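# Place the black sleeve in the red tote

## Task

Get the black sleeve into the red tote, and at the end the tote must hold nothing besides the sleeve that was not already inside it when the scene began.

## Robot and tools

Robot: two arms on a table. left_arm (base near scene y = +0.374 m) carries a left hand; right_arm (base near y = -0.365 m) carries a right hand. Each hand has three fingers (index, middle, ring) and a thumb, 16 hinge motors in all.

Frames. Scene frame: origin at table-top height, midway between the nominal arm bases, +z up, +x forward over the table, +y toward left_arm. Image left/right does not match arm names. Reported hand positions (metres) and quaternions (wxyz) are in each arm's own base frame; fixed cameras and the table use the scene frame. Printed poses may be off by a few cm, more at long reach.

Hand point axes (right hand): +z runs along the straight fingers toward the tips, +y points out of the palm face, +x goes across the palm away from the thumb. The left hand is mirrored: its +x points toward the thumb. Straight fingertips end about 0.12 m beyond the hand point along +z. A rigid mast sits behind the wrist on the palm side and can strike objects.

execute_actions(actions, cameras). actions is a list of actions; each action is a list of 1 to 15 rows, each row one control step of 1/30 s. A shorter action repeats its final row until 15 steps pass (0.5 s per action). Every row has exactly 48 numbers, all in [-1, 1], covering both arms even if one stays still:
1-6: left_arm dx, dy, dz, rx, ry, rz.
7-22: left hand's 16 hinge goals.
23-24: left current_limit, speed.
25-30: right_arm dx, dy, dz, rx, ry, rz.
31-46: right hand's 16 hinge goals.
47-48: right current_limit, speed.

Arm numbers are an offset, not a pose: they displace the arm's Hand target (the target as it stood when the action began), expressed along that target's own hand-point axes. 1.0 = 0.6 m for dx/dy/dz and 180 degrees for the rotation vector (rx, ry, rz). Every row within an action is measured from the same starting target, not from the preceding row; a new action starts from the updated target, so sending the same offset again moves further. All zeros means hold, and also re-requests a target the hand fell short of. Orientation is clipped to within 40 degrees of the measured one per step. The right elbow sags under load; command a bit higher. Very small moves may not start.

Hand numbers, in this fixed order: index_mcp, index_abd, index_pip, index_dip, middle_mcp, middle_abd, middle_pip, middle_dip, ring_mcp, ring_abd, ring_pip, ring_dip, thumb_cmc, thumb_axl, thumb_mcp, thumb_ipl. Each is an absolute goal angle scaled between the hinge's stops, not an offset; a 0 is a real goal. Brackets give degrees at +1, at -1, and the straight value. Fingers: _mcp knuckle bend toward palm as it goes to -1 (-18, +128; +0.75); _abd sideways swing (-60, +60; 0.00); _pip (-29, +108; +0.58); _dip (-21, +117; +0.70). Thumb: thumb_cmc swings it in front of the palm toward -1 (-20, +120; +0.71); thumb_axl rolls it (-27, +140; +0.68); thumb_mcp (-69, +109; +0.23); thumb_ipl (-77, +108; +0.17). So roughly: straight open hand = 0.75, 0, 0.58, 0.70 per finger and 0.71, 0.68, 0.23, 0.17 for thumb; lower values curl.

current_limit maps -1..+1 to 0..550 mA per motor (minimum 11 mA); very low values may leave fingers too weak to move. speed sets how fast goals are approached: (speed+1)/2 of 8.5 rad/s. Initial values: current_limit +0.4, speed -0.6. Settings persist. To keep a hand unchanged, resend its hand_goal, hand_current_limit and hand_speed from the last result.

Results per arm: joint positions, velocities (may say "within noise" or be omitted), torques, end_effector_position, end_effector_quat_wxyz, Hand target (the clipped commanded pose your next offset builds on), and for the hand: hand_goal, hand_measured, hand_current_ma (positive pushes toward -1), hand_state per motor (moving, goal, blocked, overload), hand_current_limit, hand_speed. Images are returned only for an empty actions list or when cameras lists names ("all" or cam_high, cam_left_wrist, cam_right_wrist). A MOTOR HOT line warns of heating; OVER-TEMPERATURE FAULT means that arm dropped and is disabled for 30-60 s.

Gripping: a finger presses only while its goal lies past the object's surface. Resending the hand_goal values keeps a grip; resending hand_measured loosens it. A motor at 495 mA or more for 5 s shuts off for 10 s and releases its hold, so avoid squeezing at full current for long.

zoom_image(camera, region): enlarges [x0, y0, x1, y1] pixels (max 504x504) of the newest image from cam_high (896x504), cam_left_wrist or cam_right_wrist (616x616 fisheye).
read_manual(section): licence texts only; no motion.
finished_scene(scene=1): ends the scene irreversibly; the sleeve must then rest in the tote on its own.

Cautions: do not let anything fall off the table or be left off it; no drops from height, slamming, hard hits or hard pushes on fixed or heavy objects; never let the two hands or arms collide or grip each other; release objects only when they are still; avoid holding loads stretched out or pushing into unreachable poses (heat). To stop pressing against something, command the target back behind the hand point. Objects may get nudged by outside disturbances, and the robot keeps its last command while you deliberate.

Each tool is called after "Call:" as name(argument=value, ...), one argument or row to a line, values as JSON.

## Session

Call:
execute_actions(
  actions=[],
)

Scene clock: 0.00 s.
left_arm: end_effector_position=(+0.2303, -0.2482, +0.2511) hand_goal=(+0.754, +0.000, +0.576, +0.696, +0.754, +0.000, +0.576, +0.696, +0.754, +0.000, +0.576, +0.696, +0.714, +0.678, +0.226, +0.168) hand_measured=(+0.754, +0.000, +0.576, +0.696, +0.754, +0.000, +0.576, +0.696, +0.754, +0.000, +0.576, +0.696, +0.714, +0.678, +0.226, +0.168) hand_current_ma=(+0, +0, +0, +0, +0, +0, +0, +0, +0, +0, +0, +0, +0, +0, +0, +0) hand_state=(goal, goal, goal, goal, goal, goal, goal, goal, goal, goal, goal, goal, goal, goal, goal, goal) hand_current_limit=0.40 hand_speed=-0.60 end_effector_quat_wxyz=(+0.588, +0.424, +0.679, -0.110) | right_arm: end_effector_position=(+0.2771, +0.0696, +0.1867) hand_goal=(+0.754, +0.000, +0.576, +0.696, +0.754, +0.000, +0.576, +0.696, +0.754, +0.000, +0.576, +0.696, +0.714, +0.678, +0.226, +0.168) hand_measured=(+0.754, +0.000, +0.576, +0.696, +0.754, +0.000, +0.576, +0.696, +0.754, +0.000, +0.576, +0.696, +0.714, +0.678, +0.226, +0.168) hand_current_ma=(+0, +0, +0, +0, +0, +0, +0, +0, +0, +0, +0, +0, +0, +0, +0, +0) hand_state=(goal, goal, goal, goal, goal, goal, goal, goal, goal, goal, goal, goal, goal, goal, goal, goal) hand_current_limit=0.40 hand_speed=-0.60 end_effector_quat_wxyz=(+0.000, +0.295, +0.956, +0.000)
Joint positions: left_arm=[-1.338 0.664 0.395 -0.073 -0.567 -1.387] | right_arm=[0.061 0.872 0.794 -1.493 0.001 -0.911]
Joint velocities: within noise
Joint torques (N m): no reading
Heat: left arm: hottest wrist pitch 30 °C; right arm: hottest elbow 32 °C.
Hand target: left_arm +0.2315, -0.2534, +0.2689; +0.599, +0.414, +0.675, -0.121 | right_arm +0.2842, +0.0700, +0.1984; +0.012, +0.295, +0.955, +0.004

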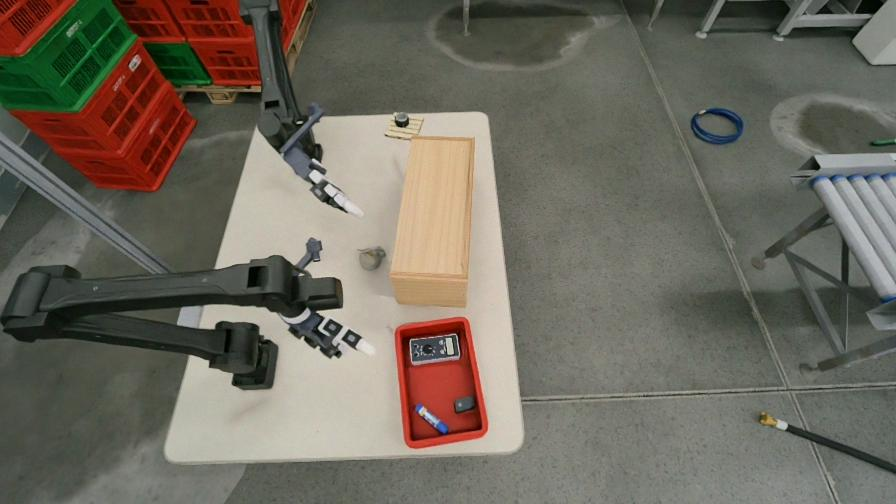

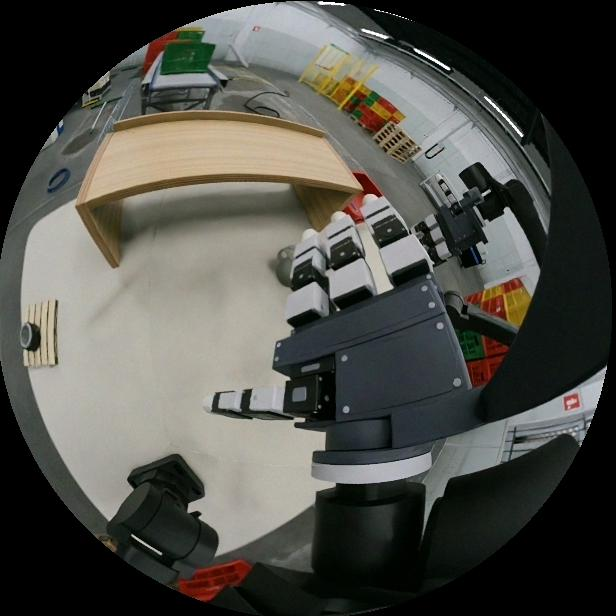

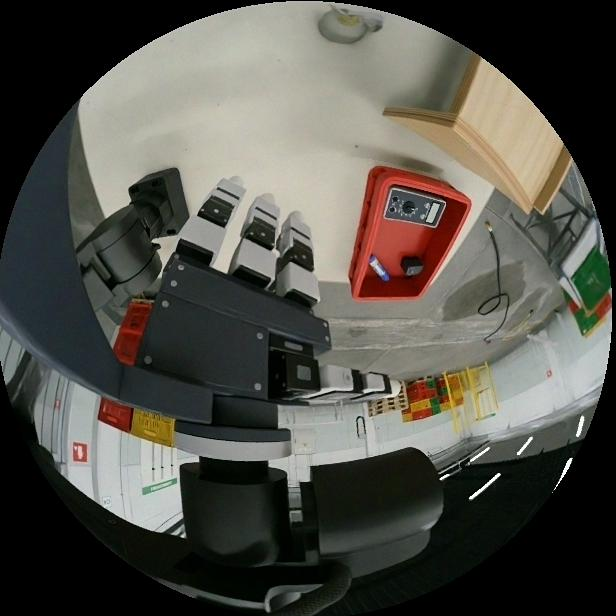

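Call:
zoom_image(
  camera="cam_high",
  region=[340, 90, 520, 300],
)

Call:
zoom_image(
  camera="cam_high",
  region=[360, 300, 520, 460],
)

Call:
zoom_image(
  camera="cam_left_wrist",
  region=[0, 260, 160, 420],
)

Call:
zoom_image(
  camera="cam_left_wrist",
  region=[60, 100, 380, 420],
)

Scaled by 2.400 from the camera's 896x504 image, which has a finer 1280x720 frame.

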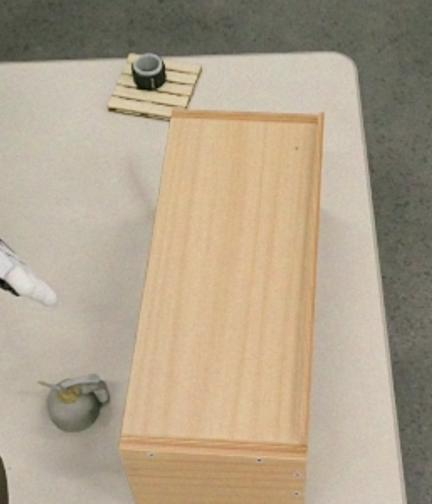

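Scaled by 3.150 from the camera's 896x504 image, which has a finer 1280x720 frame.

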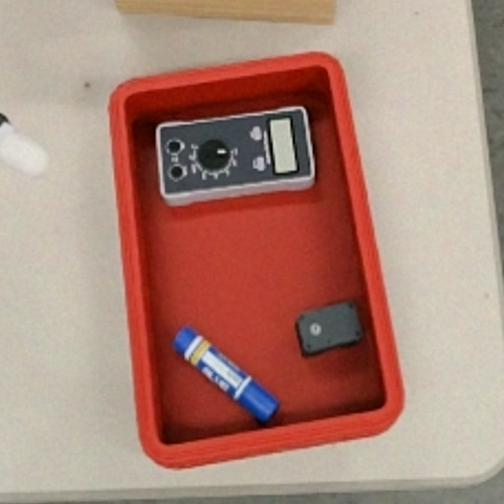

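Scaled by 3.150 from the camera's 616x616 image, which has a finer 880x880 frame.

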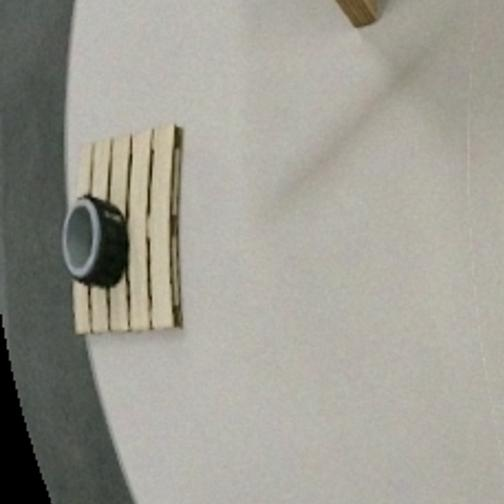

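Scaled by 1.575 from the camera's 616x616 image, which has a finer 880x880 frame.

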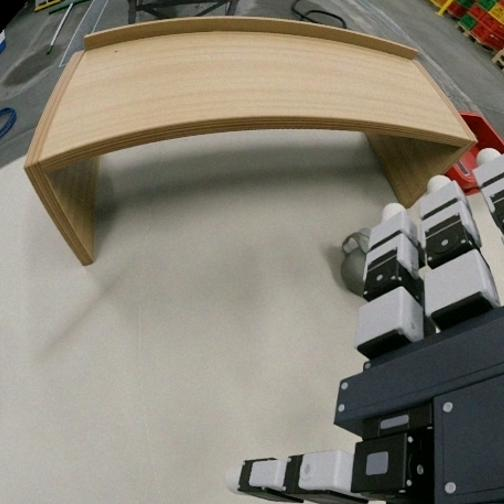

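Call:
zoom_image(
  camera="cam_left_wrist",
  region=[80, 420, 280, 600],
)

Call:
zoom_image(
  camera="cam_high",
  region=[150, 80, 400, 480],
)

Scaled by 2.520 from the camera's 616x616 image, which has a finer 880x880 frame.

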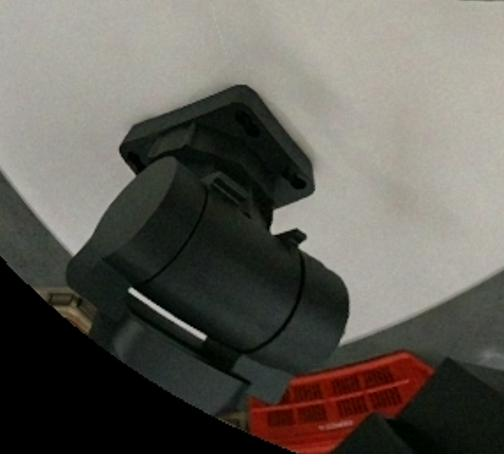

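Scaled by 1.260 from the camera's 896x504 image, which has a finer 1280x720 frame.

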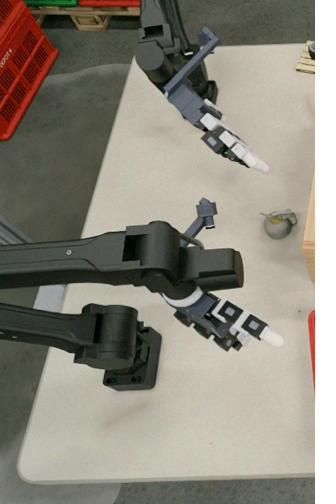

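Call:
zoom_image(
  camera="cam_high",
  region=[0, 100, 300, 420],
)

Call:
zoom_image(
  camera="cam_right_wrist",
  region=[0, 0, 616, 616],
)

Scaled by 1.575 from the camera's 896x504 image, which has a finer 1280x720 frame.

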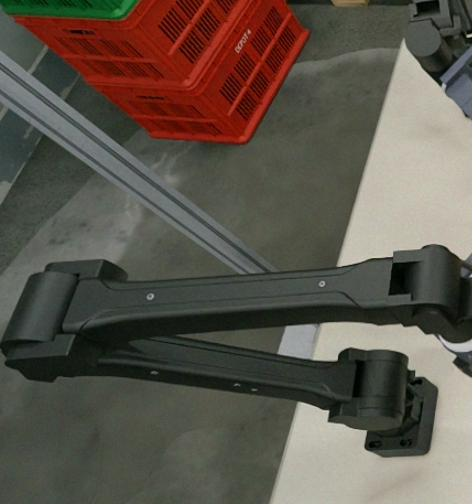

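Region (0, 0, 616, 616) is 616x616 pixels. A region can be at most 504 by 504 pixels.

Call:
execute_actions(
  actions=[
    [[0.0416,0.173,-0.024,-0.06,0.048,-0.035,0.753,0,-0.4015,-0.1014,0.753,0,-0.4015,-0.1014,-0.479,0,-0.737,0.261,-0.657,0.678,0.1685,-0.0486,0.4,-0.6,-0.0675,-0.216,0,0,0,0.1585,0.754,0,0.576,0.696,0.754,0,0.576,0.696,0.754,0,0.576,0.696,0.714,0.678,0.226,0.168,0.4,-0.6]],
    [[0.0207,0.177,0.0132,-0.06,0.048,-0.035,0.753,0,-0.4015,-0.1014,0.753,0,-0.4015,-0.1014,-0.479,0,-0.737,0.261,-0.657,0.678,0.1685,-0.0486,0.4,-0.6,-0.1626,-0.1575,0,0,0,0.1585,0.754,0,0.576,0.696,0.754,0,0.576,0.696,0.754,0,0.576,0.696,0.714,0.678,0.226,0.168,0.4,-0.6]],
  ],
  cameras=["cam_high"],
)

Scene clock: 48.50 s.
left_arm: end_effector_position=(+0.3482, -0.0803, +0.2669) hand_goal=(+0.754, +0.000, -0.402, -0.102, +0.754, +0.000, -0.402, -0.102, -0.478, +0.000, -0.736, +0.262, -0.656, +0.678, +0.168, -0.048) hand_measured=(+0.758, +0.002, -0.398, -0.100, +0.758, +0.002, -0.396, -0.098, -0.470, +0.002, -0.734, +0.264, -0.638, +0.678, +0.168, -0.046) hand_current_ma=(+10, +4, +14, +8, +10, +3, +17, +10, +31, +3, +7, +7, +66, -2, -1, +5) hand_state=(goal, goal, goal, goal, goal, goal, goal, goal, goal, goal, goal, goal, goal, goal, goal, goal) hand_current_limit=0.40 hand_speed=-0.60 end_effector_quat_wxyz=(+0.519, +0.241, +0.820, +0.010) | right_arm: end_effector_position=(+0.1948, -0.1749, +0.1722) hand_goal=(+0.754, +0.000, +0.576, +0.696, +0.754, +0.000, +0.576, +0.696, +0.754, +0.000, +0.576, +0.696, +0.714, +0.678, +0.226, +0.168) hand_measured=(+0.752, +0.000, +0.576, +0.696, +0.752, +0.000, +0.576, +0.696, +0.752, +0.000, +0.576, +0.696, +0.714, +0.678, +0.222, +0.168) hand_current_ma=(-9, +0, +3, +0, -11, +0, +3, +0, -9, +0, +3, +0, -1, -3, -17, -2) hand_state=(goal, goal, goal, goal, goal, goal, goal, goal, goal, goal, goal, goal, goal, goal, goal, goal) hand_current_limit=0.40 hand_speed=-0.60 end_effector_quat_wxyz=(-0.022, +0.717, +0.697, +0.012)
Joint positions: left_arm=[-0.616 0.68 0.569 -0.395 -0.31 -1.432] | right_arm=[-0.948 0.833 0.742 -1.527 -0.017 -0.92]
Joint torques (N m): left_arm=[0.5 -2.61 17.78 1.85 -0.24 0.31] | right_arm=[-2.02 -2.26 13.5 0.51 -0.07 -0.08]
Heat: left arm: hottest elbow 33 °C; right arm: hottest elbow 36 °C.
Hand target: left_arm +0.3596, -0.0840, +0.3014; +0.542, +0.233, +0.808, +0.006 | right_arm +0.2051, -0.1897, +0.1959; +0.009, +0.715, +0.699, +0.010
Off the commanded pose: left_arm 0.037 m, 3 deg | right_arm 0.030 m, 4 deg.
Images, in order (width x height): cam_high 896x504.

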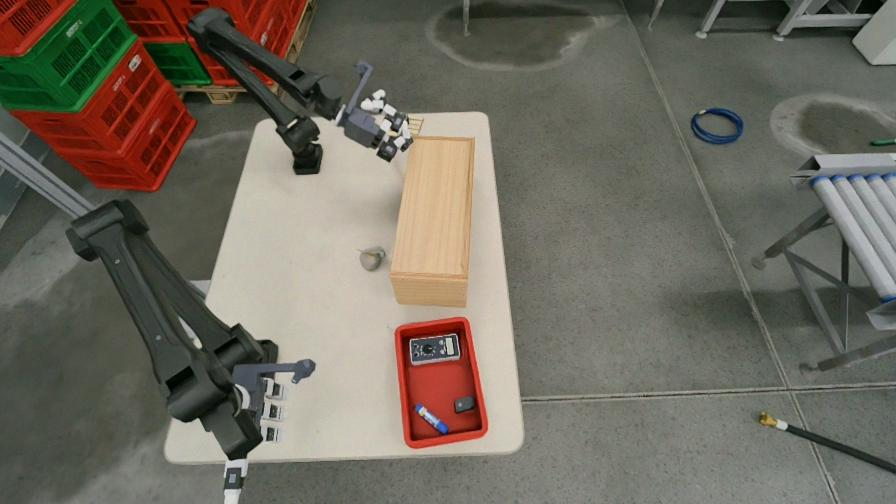

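Call:
execute_actions(
  actions=[
    [[0.1123,0.0575,-0.0268,0.03,0.0793,-0.0833,0.753,0,-0.4015,-0.1014,0.753,0,-0.4015,-0.1014,-0.479,0,-0.737,0.261,-0.657,0.678,0.1685,-0.0486,0.4,-0.6,0,0,0,0,0,0,0.754,0,0.576,0.696,0.754,0,0.576,0.696,0.754,0,0.576,0.696,0.714,0.678,0.226,0.168,0.4,-0.6]],
    [[0.0992,0.085,-0.011,0.03,0.0793,-0.0833,0.753,0,-0.4015,-0.1014,0.753,0,-0.4015,-0.1014,-0.479,0,-0.737,0.261,-0.657,0.678,0.1685,-0.0486,0.4,-0.6,0,0,0,0,0,0,0.754,0,0.576,0.696,0.754,0,0.576,0.696,0.754,0,0.576,0.696,0.714,0.678,0.226,0.168,0.4,-0.6]],
  ],
  cameras=["cam_high","cam_left_wrist"],
)

Scene clock: 55.03 s.
left_arm: end_effector_position=(+0.2993, +0.0353, +0.1876) hand_goal=(+0.754, +0.000, -0.402, -0.102, +0.754, +0.000, -0.402, -0.102, -0.478, +0.000, -0.736, +0.262, -0.656, +0.678, +0.168, -0.048) hand_measured=(+0.754, +0.002, -0.398, -0.100, +0.754, +0.002, -0.398, -0.098, -0.472, +0.002, -0.734, +0.264, -0.644, +0.678, +0.166, -0.048) hand_current_ma=(+0, +4, +13, +8, -1, +3, +15, +10, +25, +3, +5, +7, +43, -2, -6, +4) hand_state=(goal, goal, goal, goal, goal, goal, goal, goal, goal, goal, goal, goal, goal, goal, goal, goal) hand_current_limit=0.40 hand_speed=-0.60 end_effector_quat_wxyz=(+0.265, +0.053, +0.950, -0.154) | right_arm: end_effector_position=(+0.1950, -0.1746, +0.1723) hand_goal=(+0.754, +0.000, +0.576, +0.696, +0.754, +0.000, +0.576, +0.696, +0.754, +0.000, +0.576, +0.696, +0.714, +0.678, +0.226, +0.168) hand_measured=(+0.752, +0.000, +0.576, +0.696, +0.752, +0.000, +0.576, +0.696, +0.752, +0.000, +0.576, +0.696, +0.714, +0.678, +0.222, +0.168) hand_current_ma=(-9, +0, +3, +0, -11, +0, +3, +0, -9, +0, +3, +0, -1, -3, -17, -2) hand_state=(goal, goal, goal, goal, goal, goal, goal, goal, goal, goal, goal, goal, goal, goal, goal, goal) hand_current_limit=0.40 hand_speed=-0.60 end_effector_quat_wxyz=(-0.022, +0.717, +0.697, +0.013)
Joint positions: left_arm=[0.047 0.779 0.731 -0.997 0.35 -1.507] | right_arm=[-0.949 0.833 0.742 -1.527 -0.019 -0.921]
Joint torques (N m): left_arm=[0.5 -3.49 16.79 0.76 0.32 0.24] | right_arm=[-2.02 -2.2 13.55 0.49 -0.07 -0.08]
Heat: left arm: hottest elbow 35 °C; right arm: hottest elbow 37 °C.
Hand target: left_arm +0.3138, +0.0383, +0.2159; +0.288, +0.058, +0.944, -0.151 | right_arm +0.2050, -0.1897, +0.1959; +0.009, +0.715, +0.698, +0.010
Off the commanded pose: left_arm 0.032 m, 3 deg | right_arm 0.030 m, 4 deg.
Images, in order (width x height): cam_high 896x504, cam_left_wrist 616x616.

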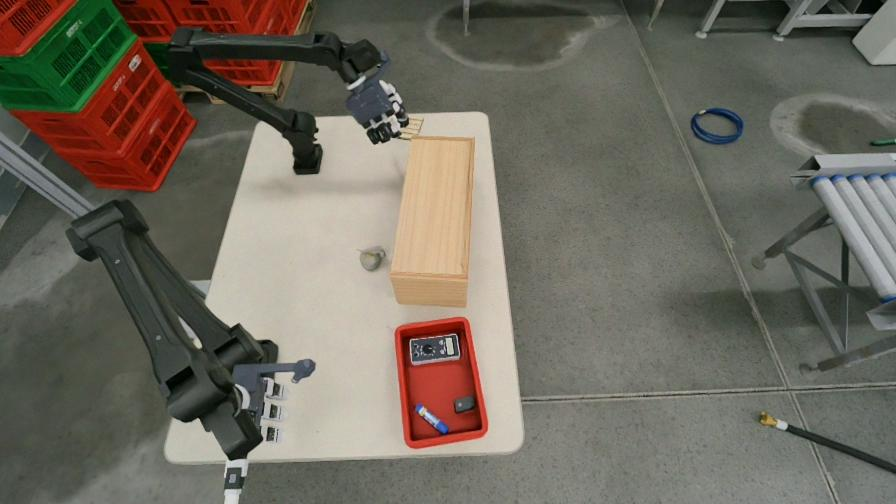

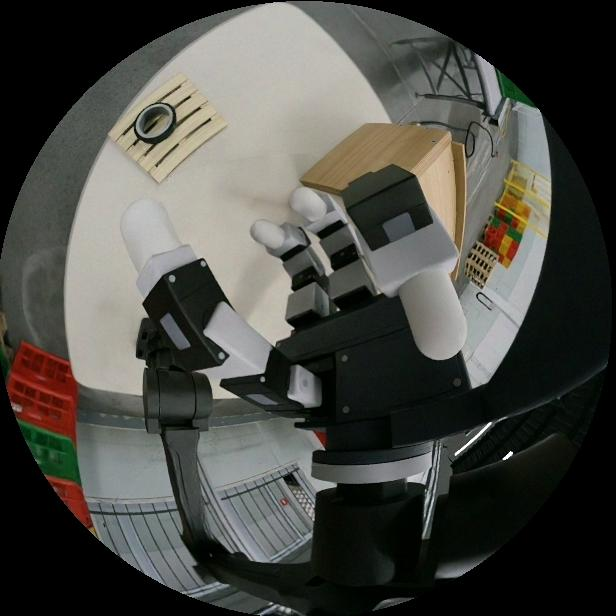

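Call:
zoom_image(
  camera="cam_left_wrist",
  region=[90, 60, 250, 200],
)

Scaled by 3.150 from the camera's 616x616 image, which has a finer 880x880 frame.

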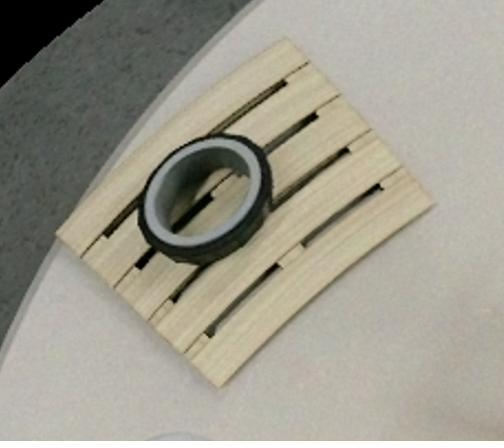

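Call:
execute_actions(
  actions=[
    [[0.0086,0.1219,0.0553,0.0634,0.0081,-0.1427,0.685,0,-0.299,-0.029,0.685,0,-0.299,-0.029,-0.479,0,-0.737,0.261,-0.657,0.678,0.1685,-0.0486,0.4,-0.6,0,0,0,0,0,0,0.754,0,0.576,0.696,0.754,0,0.576,0.696,0.754,0,0.576,0.696,0.714,0.678,0.226,0.168,0.4,-0.6]],
    [[-0.0492,0.1212,0.0317,0.0634,0.0081,-0.1427,0.685,0,-0.299,-0.029,0.685,0,-0.299,-0.029,-0.479,0,-0.737,0.261,-0.657,0.678,0.1685,-0.0486,0.4,-0.6,0,0,0,0,0,0,0.754,0,0.576,0.696,0.754,0,0.576,0.696,0.754,0,0.576,0.696,0.714,0.678,0.226,0.168,0.4,-0.6]],
  ],
  cameras=["cam_high","cam_left_wrist"],
)

Call:
zoom_image(
  camera="cam_left_wrist",
  region=[60, 100, 360, 400],
)

Scene clock: 64.40 s.
left_arm: end_effector_position=(+0.3555, +0.1483, +0.1027) hand_goal=(+0.686, +0.000, -0.298, -0.028, +0.686, +0.000, -0.298, -0.028, -0.478, +0.000, -0.736, +0.262, -0.656, +0.678, +0.168, -0.048) hand_measured=(+0.680, +0.002, -0.300, -0.030, +0.680, +0.002, -0.300, -0.030, -0.472, +0.002, -0.734, +0.264, -0.654, +0.678, +0.166, -0.048) hand_current_ma=(-17, +4, -3, -7, -19, +3, -3, -8, +25, +3, +5, +7, +4, -2, -7, +3) hand_state=(goal, goal, goal, goal, goal, goal, goal, goal, goal, goal, goal, goal, goal, goal, goal, goal) hand_current_limit=0.40 hand_speed=-0.60 end_effector_quat_wxyz=(+0.139, -0.306, +0.833, -0.440) | right_arm: end_effector_position=(+0.1950, -0.1746, +0.1723) hand_goal=(+0.754, +0.000, +0.576, +0.696, +0.754, +0.000, +0.576, +0.696, +0.754, +0.000, +0.576, +0.696, +0.714, +0.678, +0.226, +0.168) hand_measured=(+0.752, +0.000, +0.576, +0.696, +0.752, +0.000, +0.576, +0.696, +0.752, +0.000, +0.576, +0.696, +0.714, +0.678, +0.222, +0.168) hand_current_ma=(-9, +0, +3, +0, -11, +0, +3, +0, -9, +0, +3, +0, -1, -3, -17, -2) hand_state=(goal, goal, goal, goal, goal, goal, goal, goal, goal, goal, goal, goal, goal, goal, goal, goal) hand_current_limit=0.40 hand_speed=-0.60 end_effector_quat_wxyz=(-0.022, +0.717, +0.697, +0.013)
Joint positions: left_arm=[0.644 1.478 1.02 -1.091 0.959 -1.643] | right_arm=[-0.949 0.833 0.742 -1.527 -0.019 -0.921]
Joint torques (N m): left_arm=[-0.79 -14.56 13.08 -0.5 1.13 -0.07] | right_arm=[-1.96 -2.37 13.55 0.46 -0.08 -0.08]
Heat: left arm: hottest elbow 37 °C; right arm: hottest elbow 39 °C.
Hand target: left_arm +0.3701, +0.1557, +0.1207; +0.155, -0.296, +0.836, -0.436 | right_arm +0.2050, -0.1897, +0.1959; +0.009, +0.715, +0.698, +0.010
Off the commanded pose: left_arm 0.024 m, 2 deg | right_arm 0.030 m, 4 deg.
Images, in order (width x height): cam_high 896x504, cam_left_wrist 616x616.

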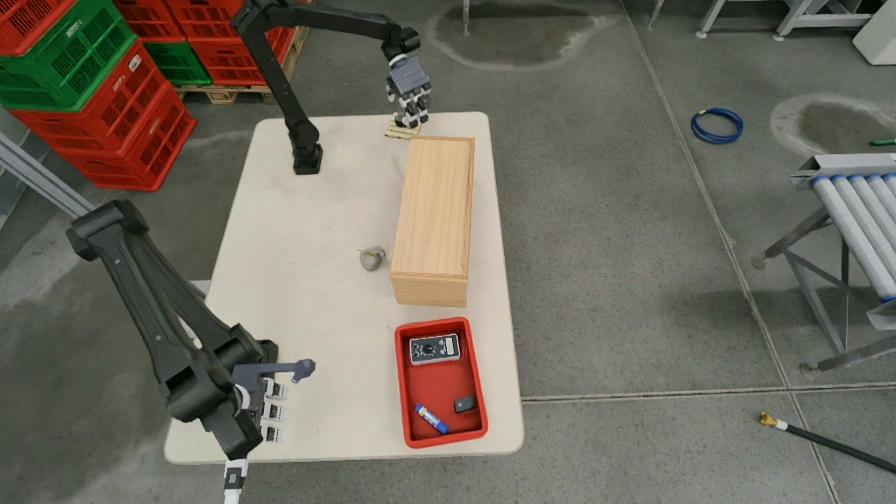

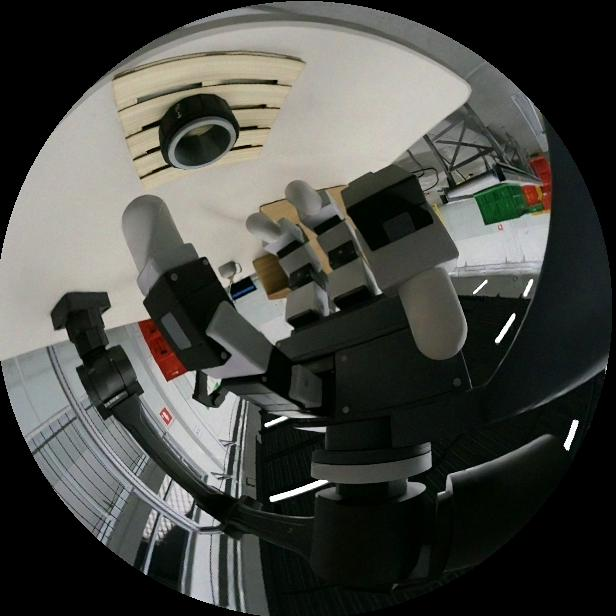

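Scaled by 1.680 from the camera's 616x616 image, which has a finer 880x880 frame.

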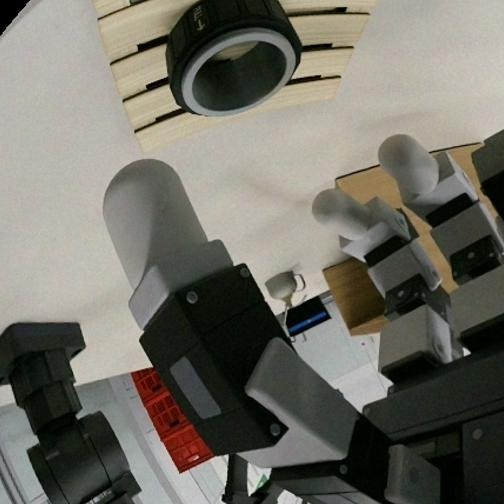

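Call:
execute_actions(
  actions=[
    [[-0.008,0.0567,0.0348,0,0,0,0.685,0,-0.299,-0.029,0.685,0,-0.299,-0.029,-0.479,0,-0.737,0.261,-0.657,0.678,0.1685,-0.0486,0.4,-0.6,0,0,0,0,0,0,0.754,0,0.576,0.696,0.754,0,0.576,0.696,0.754,0,0.576,0.696,0.714,0.678,0.226,0.168,0.4,-0.6]],
  ],
  cameras=["cam_high","cam_left_wrist"],
)

Call:
zoom_image(
  camera="cam_left_wrist",
  region=[60, 60, 360, 360],
)

Call:
zoom_image(
  camera="cam_high",
  region=[360, 60, 460, 160],
)

Scene clock: 71.07 s.
left_arm: end_effector_position=(+0.3689, +0.1581, +0.0822) hand_goal=(+0.686, +0.000, -0.298, -0.028, +0.686, +0.000, -0.298, -0.028, -0.478, +0.000, -0.736, +0.262, -0.656, +0.678, +0.168, -0.048) hand_measured=(+0.680, +0.002, -0.300, -0.030, +0.680, +0.002, -0.300, -0.030, -0.472, +0.002, -0.734, +0.264, -0.654, +0.678, +0.166, -0.048) hand_current_ma=(-17, +4, -3, -7, -19, +3, -3, -8, +25, +3, +5, +7, +4, -2, -7, +3) hand_state=(goal, goal, goal, goal, goal, goal, goal, goal, goal, goal, goal, goal, goal, goal, goal, goal) hand_current_limit=0.40 hand_speed=-0.60 end_effector_quat_wxyz=(+0.150, -0.301, +0.834, -0.437) | right_arm: end_effector_position=(+0.1950, -0.1746, +0.1723) hand_goal=(+0.754, +0.000, +0.576, +0.696, +0.754, +0.000, +0.576, +0.696, +0.754, +0.000, +0.576, +0.696, +0.714, +0.678, +0.226, +0.168) hand_measured=(+0.752, +0.000, +0.576, +0.696, +0.752, +0.000, +0.576, +0.696, +0.752, +0.000, +0.576, +0.696, +0.714, +0.678, +0.222, +0.168) hand_current_ma=(-9, +0, +3, +0, -11, +0, +3, +0, -9, +0, +3, +0, -1, -3, -17, -2) hand_state=(goal, goal, goal, goal, goal, goal, goal, goal, goal, goal, goal, goal, goal, goal, goal, goal) hand_current_limit=0.40 hand_speed=-0.60 end_effector_quat_wxyz=(-0.022, +0.717, +0.697, +0.013)
Joint positions: left_arm=[0.644 1.531 1.02 -1.014 0.96 -1.643] | right_arm=[-0.949 0.833 0.742 -1.527 -0.019 -0.921]
Joint torques (N m): left_arm=[-0.26 -14.15 9.31 0.34 1.1 0.05] | right_arm=[-1.9 -2.26 13.53 0.53 -0.08 -0.08]
Heat: left arm: hottest elbow 36 °C; right arm: hottest elbow 39 °C.
Hand target: left_arm +0.3723, +0.1605, +0.0809; +0.155, -0.296, +0.836, -0.436 | right_arm +0.2050, -0.1897, +0.1959; +0.009, +0.715, +0.698, +0.010
Off the commanded pose: left_arm 0.004 m, 1 deg | right_arm 0.030 m, 4 deg.
Images, in order (width x height): cam_high 896x504, cam_left_wrist 616x616.

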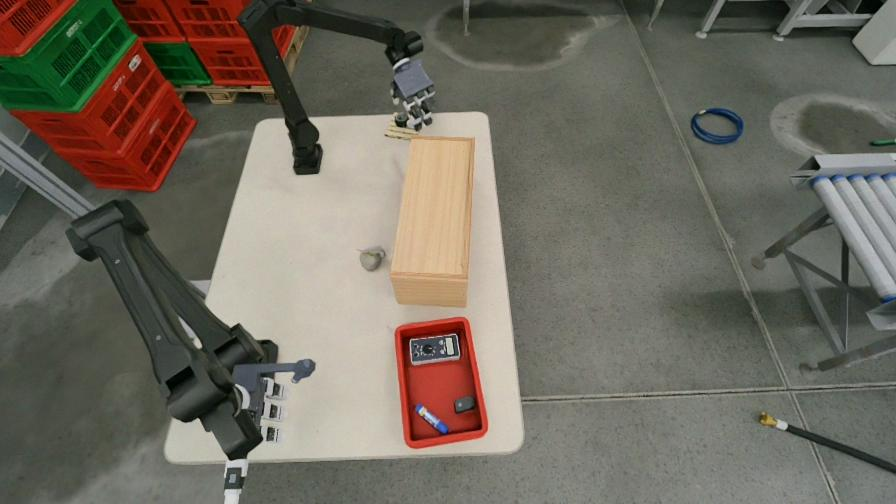

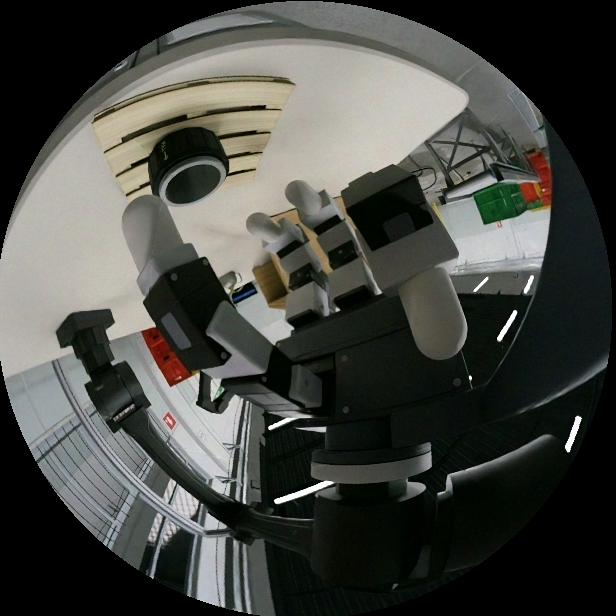

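Scaled by 1.680 from the camera's 616x616 image, which has a finer 880x880 frame.

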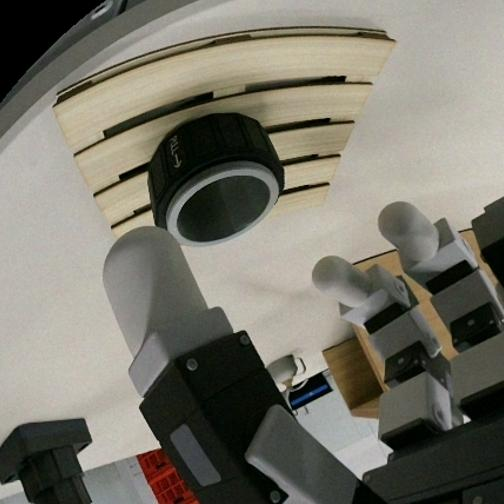

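Scaled by 5.040 from the camera's 896x504 image, which has a finer 1280x720 frame.

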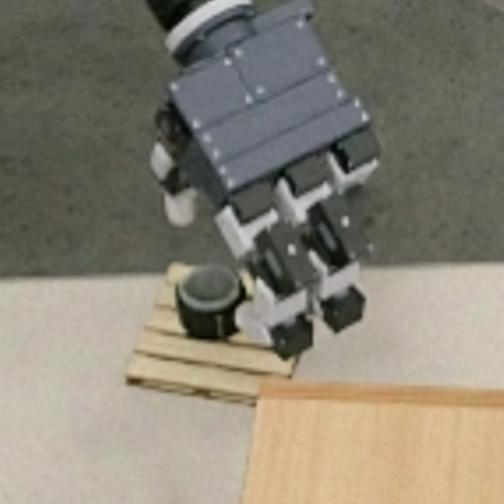

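Call:
execute_actions(
  actions=[
    [[0.0205,0.0507,0.0298,0,0,0,0.685,0,-0.299,-0.029,0.685,0,-0.299,-0.029,-0.479,0,-0.737,0.261,-0.657,0.678,0.1685,-0.0486,0.4,-0.6,0,0,0,0,0,0,0.754,0,0.576,0.696,0.754,0,0.576,0.696,0.754,0,0.576,0.696,0.714,0.678,0.226,0.168,0.4,-0.6]],
  ],
  cameras=["cam_high","cam_left_wrist"],
)

Call:
zoom_image(
  camera="cam_left_wrist",
  region=[60, 60, 360, 360],
)

Call:
zoom_image(
  camera="cam_high",
  region=[360, 60, 460, 160],
)

Scene clock: 75.80 s.
left_arm: end_effector_position=(+0.3580, +0.1497, +0.0465) hand_goal=(+0.686, +0.000, -0.298, -0.028, +0.686, +0.000, -0.298, -0.028, -0.478, +0.000, -0.736, +0.262, -0.656, +0.678, +0.168, -0.048) hand_measured=(+0.680, +0.002, -0.300, -0.030, +0.680, +0.002, -0.300, -0.030, -0.472, +0.002, -0.734, +0.264, -0.654, +0.678, +0.166, -0.048) hand_current_ma=(-17, +4, -3, -7, -19, +3, -3, -8, +25, +3, +5, +7, +4, -2, -7, +3) hand_state=(goal, goal, goal, goal, goal, goal, goal, goal, goal, goal, goal, goal, goal, goal, goal, goal) hand_current_limit=0.40 hand_speed=-0.60 end_effector_quat_wxyz=(+0.147, -0.299, +0.835, -0.438) | right_arm: end_effector_position=(+0.1950, -0.1746, +0.1723) hand_goal=(+0.754, +0.000, +0.576, +0.696, +0.754, +0.000, +0.576, +0.696, +0.754, +0.000, +0.576, +0.696, +0.714, +0.678, +0.226, +0.168) hand_measured=(+0.752, +0.000, +0.576, +0.696, +0.752, +0.000, +0.576, +0.696, +0.752, +0.000, +0.576, +0.696, +0.714, +0.678, +0.222, +0.168) hand_current_ma=(-9, +0, +3, +0, -11, +0, +3, +0, -9, +0, +3, +0, -1, -3, -17, -2) hand_state=(goal, goal, goal, goal, goal, goal, goal, goal, goal, goal, goal, goal, goal, goal, goal, goal) hand_current_limit=0.40 hand_speed=-0.60 end_effector_quat_wxyz=(-0.022, +0.717, +0.697, +0.013)
Joint positions: left_arm=[0.644 1.556 0.939 -0.918 0.961 -1.635] | right_arm=[-0.949 0.833 0.742 -1.527 -0.019 -0.921]
Joint torques (N m): left_arm=[0.26 -13.86 8.72 0.29 1.04 0.07] | right_arm=[-2.08 -2.2 13.53 0.49 -0.08 -0.08]
Heat: left arm: hottest elbow 36 °C; right arm: hottest elbow 40 °C.
Hand target: left_arm +0.3611, +0.1549, +0.0457; +0.155, -0.296, +0.836, -0.436 | right_arm +0.2050, -0.1897, +0.1959; +0.009, +0.715, +0.698, +0.010
Off the commanded pose: left_arm 0.006 m, 1 deg | right_arm 0.030 m, 4 deg.
Images, in order (width x height): cam_high 896x504, cam_left_wrist 616x616.

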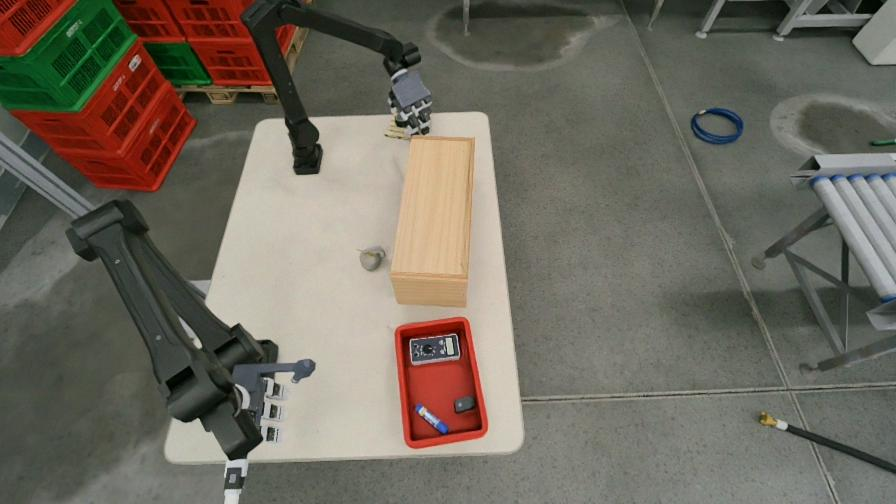

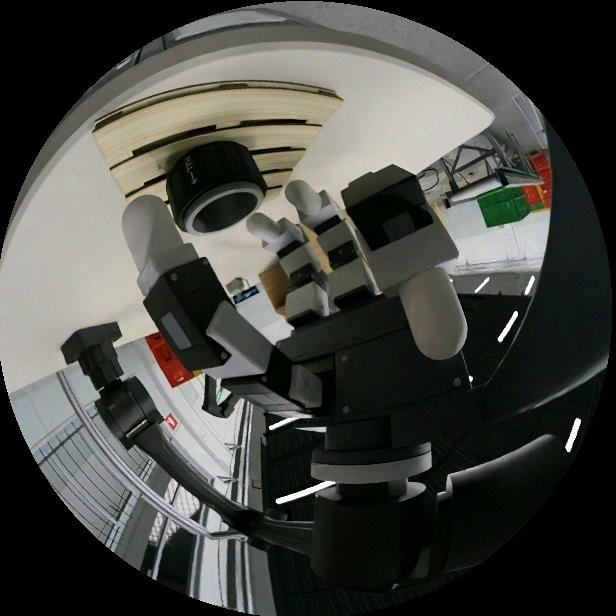

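Scaled by 1.680 from the camera's 616x616 image, which has a finer 880x880 frame.

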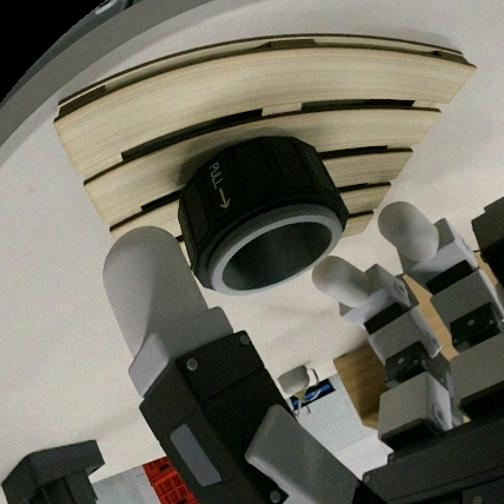

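Scaled by 5.040 from the camera's 896x504 image, which has a finer 1280x720 frame.

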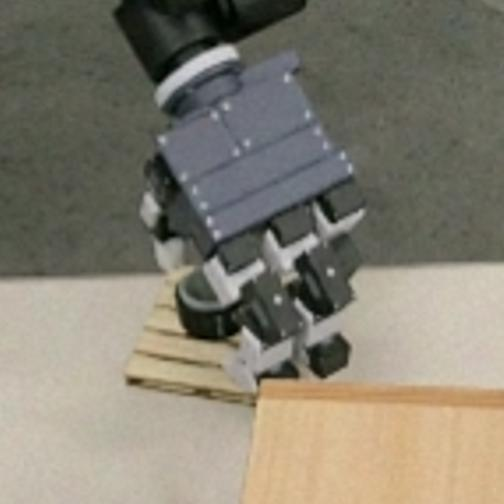

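Call:
execute_actions(
  actions=[
    [[0,0.0147,0.0023,0,0,0,0.685,0,-0.299,-0.029,0.685,0,-0.299,-0.029,-0.479,0,-0.737,0.261,-0.657,0.678,0.1685,-0.0486,0.4,-0.6,0,0,0,0,0,0,0.754,0,0.576,0.696,0.754,0,0.576,0.696,0.754,0,0.576,0.696,0.714,0.678,0.226,0.168,0.4,-0.6]],
    [[0,0,0,0,0,0,0.46,0,-0.299,-0.029,0.46,0,-0.299,-0.029,-0.479,0,-0.737,0.261,-0.657,0.678,0.06,-0.0486,0.2,-0.8,0,0,0,0,0,0,0.754,0,0.576,0.696,0.754,0,0.576,0.696,0.754,0,0.576,0.696,0.714,0.678,0.226,0.168,0.4,-0.6]],
  ],
  cameras=["cam_left_wrist"],
)

Call:
zoom_image(
  camera="cam_left_wrist",
  region=[60, 60, 360, 360],
)

Scene clock: 79.70 s.
left_arm: end_effector_position=(+0.3586, +0.1548, +0.0427) hand_goal=(+0.460, +0.000, -0.298, -0.028, +0.460, +0.000, -0.298, -0.028, -0.478, +0.000, -0.736, +0.262, -0.656, +0.678, +0.060, -0.048) hand_measured=(+0.458, +0.002, -0.300, -0.030, +0.458, +0.002, -0.300, -0.030, -0.472, +0.002, -0.734, +0.264, -0.654, +0.678, +0.066, -0.046) hand_current_ma=(-5, +4, -3, -7, -5, +3, -3, -8, +25, +3, +5, +7, +4, -2, +31, +5) hand_state=(goal, goal, goal, goal, goal, goal, goal, goal, goal, goal, goal, goal, goal, goal, goal, goal) hand_current_limit=0.20 hand_speed=-0.80 end_effector_quat_wxyz=(+0.153, -0.296, +0.836, -0.436) | right_arm: end_effector_position=(+0.1950, -0.1746, +0.1723) hand_goal=(+0.754, +0.000, +0.576, +0.696, +0.754, +0.000, +0.576, +0.696, +0.754, +0.000, +0.576, +0.696, +0.714, +0.678, +0.226, +0.168) hand_measured=(+0.752, +0.000, +0.576, +0.696, +0.752, +0.000, +0.576, +0.696, +0.752, +0.000, +0.576, +0.696, +0.714, +0.678, +0.222, +0.168) hand_current_ma=(-9, +0, +3, +0, -11, +0, +3, +0, -9, +0, +3, +0, -1, -3, -17, -2) hand_state=(goal, goal, goal, goal, goal, goal, goal, goal, goal, goal, goal, goal, goal, goal, goal, goal) hand_current_limit=0.40 hand_speed=-0.60 end_effector_quat_wxyz=(-0.022, +0.717, +0.697, +0.013)
Joint positions: left_arm=[0.652 1.565 0.939 -0.909 0.961 -1.619] | right_arm=[-0.949 0.833 0.742 -1.527 -0.019 -0.921]
Joint torques (N m): left_arm=[0.32 -13.33 8.06 0.31 1.04 0.08] | right_arm=[-2.02 -2.2 13.55 0.49 -0.07 -0.08]
Heat: left arm: hottest elbow 35 °C; right arm: hottest elbow 40 °C.
Hand target: left_arm +0.3586, +0.1579, +0.0376; +0.155, -0.296, +0.836, -0.436 | right_arm +0.2050, -0.1897, +0.1959; +0.009, +0.715, +0.698, +0.010
Off the commanded pose: left_arm 0.006 m, 0 deg | right_arm 0.030 m, 4 deg.
Images, in order (width x height): cam_left_wrist 616x616.

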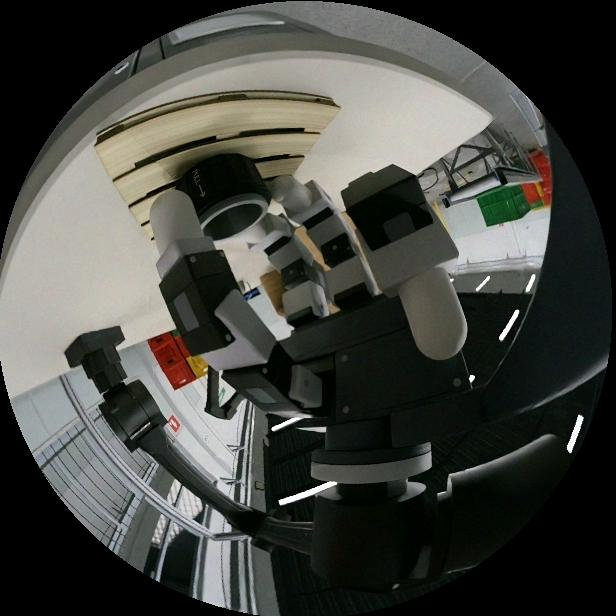

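Scaled by 1.680 from the camera's 616x616 image, which has a finer 880x880 frame.

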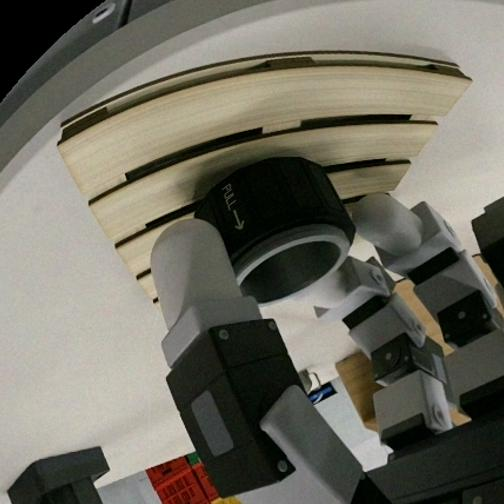

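Call:
execute_actions(
  actions=[
    [[0,0.0082,0.0057,0,0,0,0.46,0,-0.299,-0.029,0.46,0,-0.299,-0.029,-0.479,0,-0.737,0.261,-0.657,0.678,0.06,-0.0486,0.2,-0.8,0,0,0,0,0,0,0.754,0,0.576,0.696,0.754,0,0.576,0.696,0.754,0,0.576,0.696,0.714,0.678,0.226,0.168,0.4,-0.6]],
    [[0,0,0,0,0,0,0.25,0,-0.299,-0.029,0.25,0,-0.299,-0.029,-0.479,0,-0.737,0.261,-0.657,0.678,-0.09,-0.06,0.2,-0.8,0,0,0,0,0,0,0.754,0,0.576,0.696,0.754,0,0.576,0.696,0.754,0,0.576,0.696,0.714,0.678,0.226,0.168,0.4,-0.6]],
  ],
  cameras=["cam_left_wrist"],
)

Call:
zoom_image(
  camera="cam_left_wrist",
  region=[60, 60, 360, 360],
)

Scene clock: 81.93 s.
left_arm: end_effector_position=(+0.3586, +0.1542, +0.0369) hand_goal=(+0.250, +0.000, -0.298, -0.028, +0.250, +0.000, -0.298, -0.028, -0.478, +0.000, -0.736, +0.262, -0.656, +0.678, -0.090, -0.060) hand_measured=(+0.402, +0.002, -0.282, -0.026, +0.400, -0.002, -0.282, -0.028, -0.472, +0.002, -0.734, +0.264, -0.654, +0.678, +0.042, -0.038) hand_current_ma=(+330, +4, +56, +4, +330, -2, +61, +2, +25, +3, +5, +7, +8, -2, +330, +113) hand_state=(blocked, goal, goal, goal, blocked, goal, goal, goal, goal, goal, goal, goal, goal, goal, blocked, blocked) hand_current_limit=0.20 hand_speed=-0.80 end_effector_quat_wxyz=(+0.153, -0.296, +0.835, -0.438) | right_arm: end_effector_position=(+0.1950, -0.1746, +0.1723) hand_goal=(+0.754, +0.000, +0.576, +0.696, +0.754, +0.000, +0.576, +0.696, +0.754, +0.000, +0.576, +0.696, +0.714, +0.678, +0.226, +0.168) hand_measured=(+0.752, +0.000, +0.576, +0.696, +0.752, +0.000, +0.576, +0.696, +0.752, +0.000, +0.576, +0.696, +0.714, +0.678, +0.222, +0.168) hand_current_ma=(-9, +0, +3, +0, -11, +0, +3, +0, -9, +0, +3, +0, -1, -3, -17, -2) hand_state=(goal, goal, goal, goal, goal, goal, goal, goal, goal, goal, goal, goal, goal, goal, goal, goal) hand_current_limit=0.40 hand_speed=-0.60 end_effector_quat_wxyz=(-0.022, +0.717, +0.697, +0.013)
Joint positions: left_arm=[0.652 1.575 0.931 -0.892 0.964 -1.618] | right_arm=[-0.949 0.833 0.742 -1.527 -0.019 -0.921]
Joint torques (N m): left_arm=[0.32 -13.33 8.05 0.32 0.91 0.08] | right_arm=[-2.02 -2.2 13.52 0.49 -0.07 -0.08]
Heat: left arm: hottest elbow 35 °C; right arm: hottest elbow 41 °C.
Hand target: left_arm +0.3586, +0.1579, +0.0316; +0.155, -0.296, +0.836, -0.436 | right_arm +0.2050, -0.1897, +0.1959; +0.009, +0.715, +0.698, +0.010
Off the commanded pose: left_arm 0.006 m, 0 deg | right_arm 0.030 m, 4 deg.
Images, in order (width x height): cam_left_wrist 616x616.

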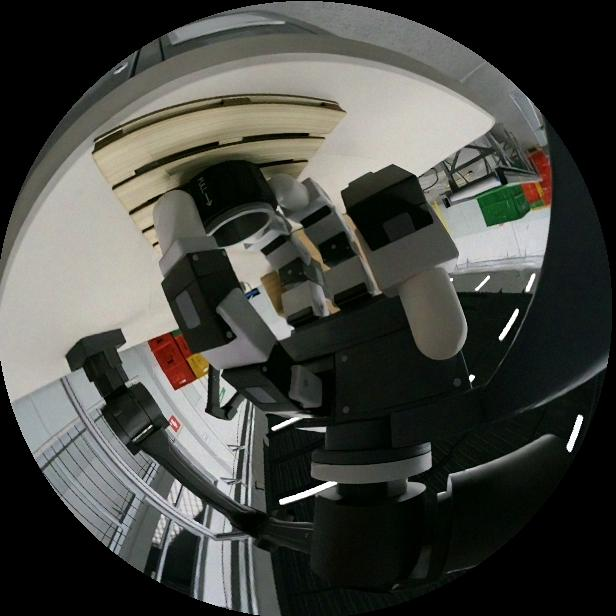

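Scaled by 1.680 from the camera's 616x616 image, which has a finer 880x880 frame.

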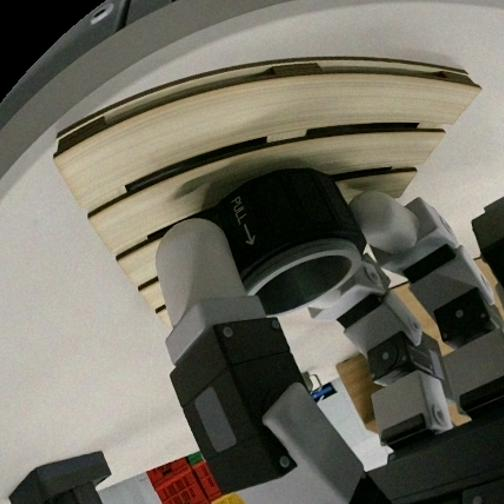

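Call:
execute_actions(
  actions=[
    [[0.0013,-0.082,-0.0573,0,0,0,0.25,0,-0.299,-0.029,0.25,0,-0.299,-0.029,-0.479,0,-0.737,0.261,-0.657,0.678,-0.09,-0.06,0.2,-0.8,0,0,0,0,0,0,0.754,0,0.576,0.696,0.754,0,0.576,0.696,0.754,0,0.576,0.696,0.714,0.678,0.226,0.168,0.4,-0.6]],
  ],
  cameras=["cam_high","cam_left_wrist"],
)

Call:
zoom_image(
  camera="cam_left_wrist",
  region=[60, 60, 360, 360],
)

Scene clock: 83.53 s.
left_arm: end_effector_position=(+0.3436, +0.1436, +0.0746) hand_goal=(+0.250, +0.000, -0.298, -0.028, +0.250, +0.000, -0.298, -0.028, -0.478, +0.000, -0.736, +0.262, -0.656, +0.678, -0.090, -0.060) hand_measured=(+0.396, +0.002, -0.278, -0.022, +0.392, -0.004, -0.274, -0.022, -0.472, +0.002, -0.734, +0.264, -0.652, +0.678, +0.042, -0.036) hand_current_ma=(+330, +7, +75, +18, +330, -9, +88, +23, +25, +3, +5, +7, +15, +0, +330, +124) hand_state=(blocked, goal, blocked, goal, blocked, goal, blocked, goal, goal, goal, goal, goal, goal, goal, blocked, blocked) hand_current_limit=0.20 hand_speed=-0.80 end_effector_quat_wxyz=(+0.133, -0.306, +0.833, -0.442) | right_arm: end_effector_position=(+0.1950, -0.1746, +0.1723) hand_goal=(+0.754, +0.000, +0.576, +0.696, +0.754, +0.000, +0.576, +0.696, +0.754, +0.000, +0.576, +0.696, +0.714, +0.678, +0.226, +0.168) hand_measured=(+0.752, +0.000, +0.576, +0.696, +0.752, +0.000, +0.576, +0.696, +0.752, +0.000, +0.576, +0.696, +0.714, +0.678, +0.222, +0.168) hand_current_ma=(-9, +0, +3, +0, -11, +0, +3, +0, -9, +0, +3, +0, -1, -3, -17, -2) hand_state=(goal, goal, goal, goal, goal, goal, goal, goal, goal, goal, goal, goal, goal, goal, goal, goal) hand_current_limit=0.40 hand_speed=-0.60 end_effector_quat_wxyz=(-0.022, +0.717, +0.697, +0.013)
Joint positions: left_arm=[0.652 1.498 0.958 -1.042 0.959 -1.616] | right_arm=[-0.949 0.833 0.742 -1.527 -0.019 -0.921]
Joint torques (N m): left_arm=[0.32 -14.33 12.78 -0.61 1.08 0.03] | right_arm=[-2.02 -2.2 13.55 0.5 -0.06 -0.07]
Heat: left arm: hottest elbow 34 °C; right arm: hottest elbow 41 °C.
Hand target: left_arm +0.3579, +0.1574, +0.0916; +0.154, -0.296, +0.836, -0.436 | right_arm +0.2050, -0.1897, +0.1959; +0.009, +0.715, +0.698, +0.010
Off the commanded pose: left_arm 0.026 m, 3 deg | right_arm 0.030 m, 4 deg.
Images, in order (width x height): cam_high 896x504, cam_left_wrist 616x616.

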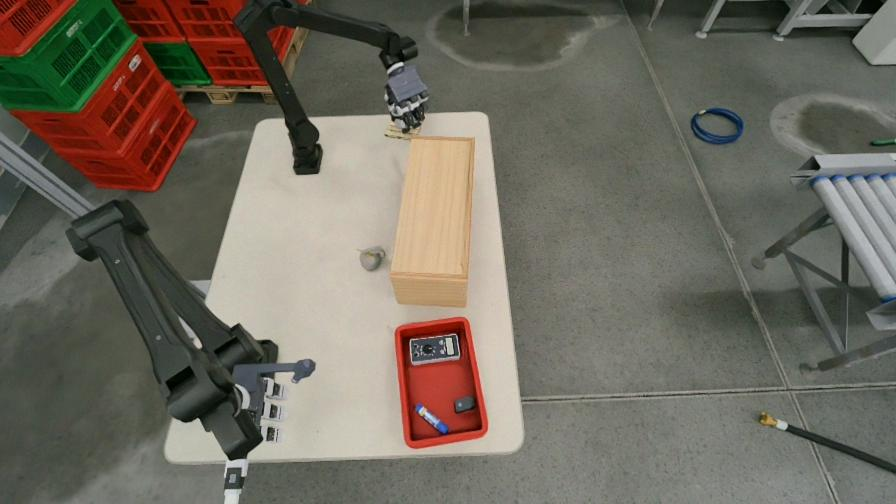

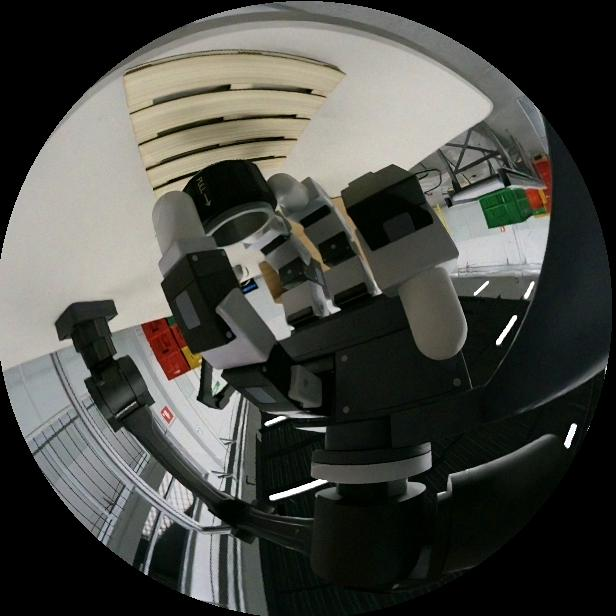

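Scaled by 1.680 from the camera's 616x616 image, which has a finer 880x880 frame.

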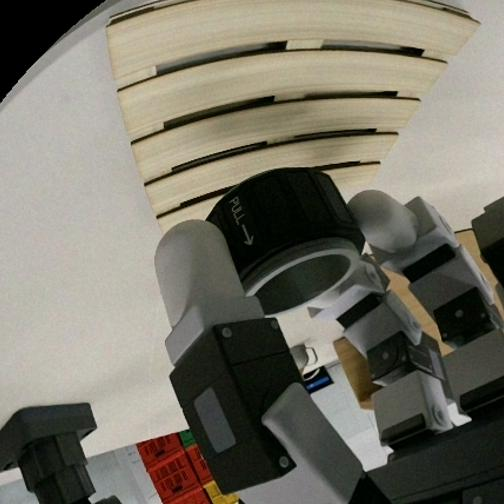

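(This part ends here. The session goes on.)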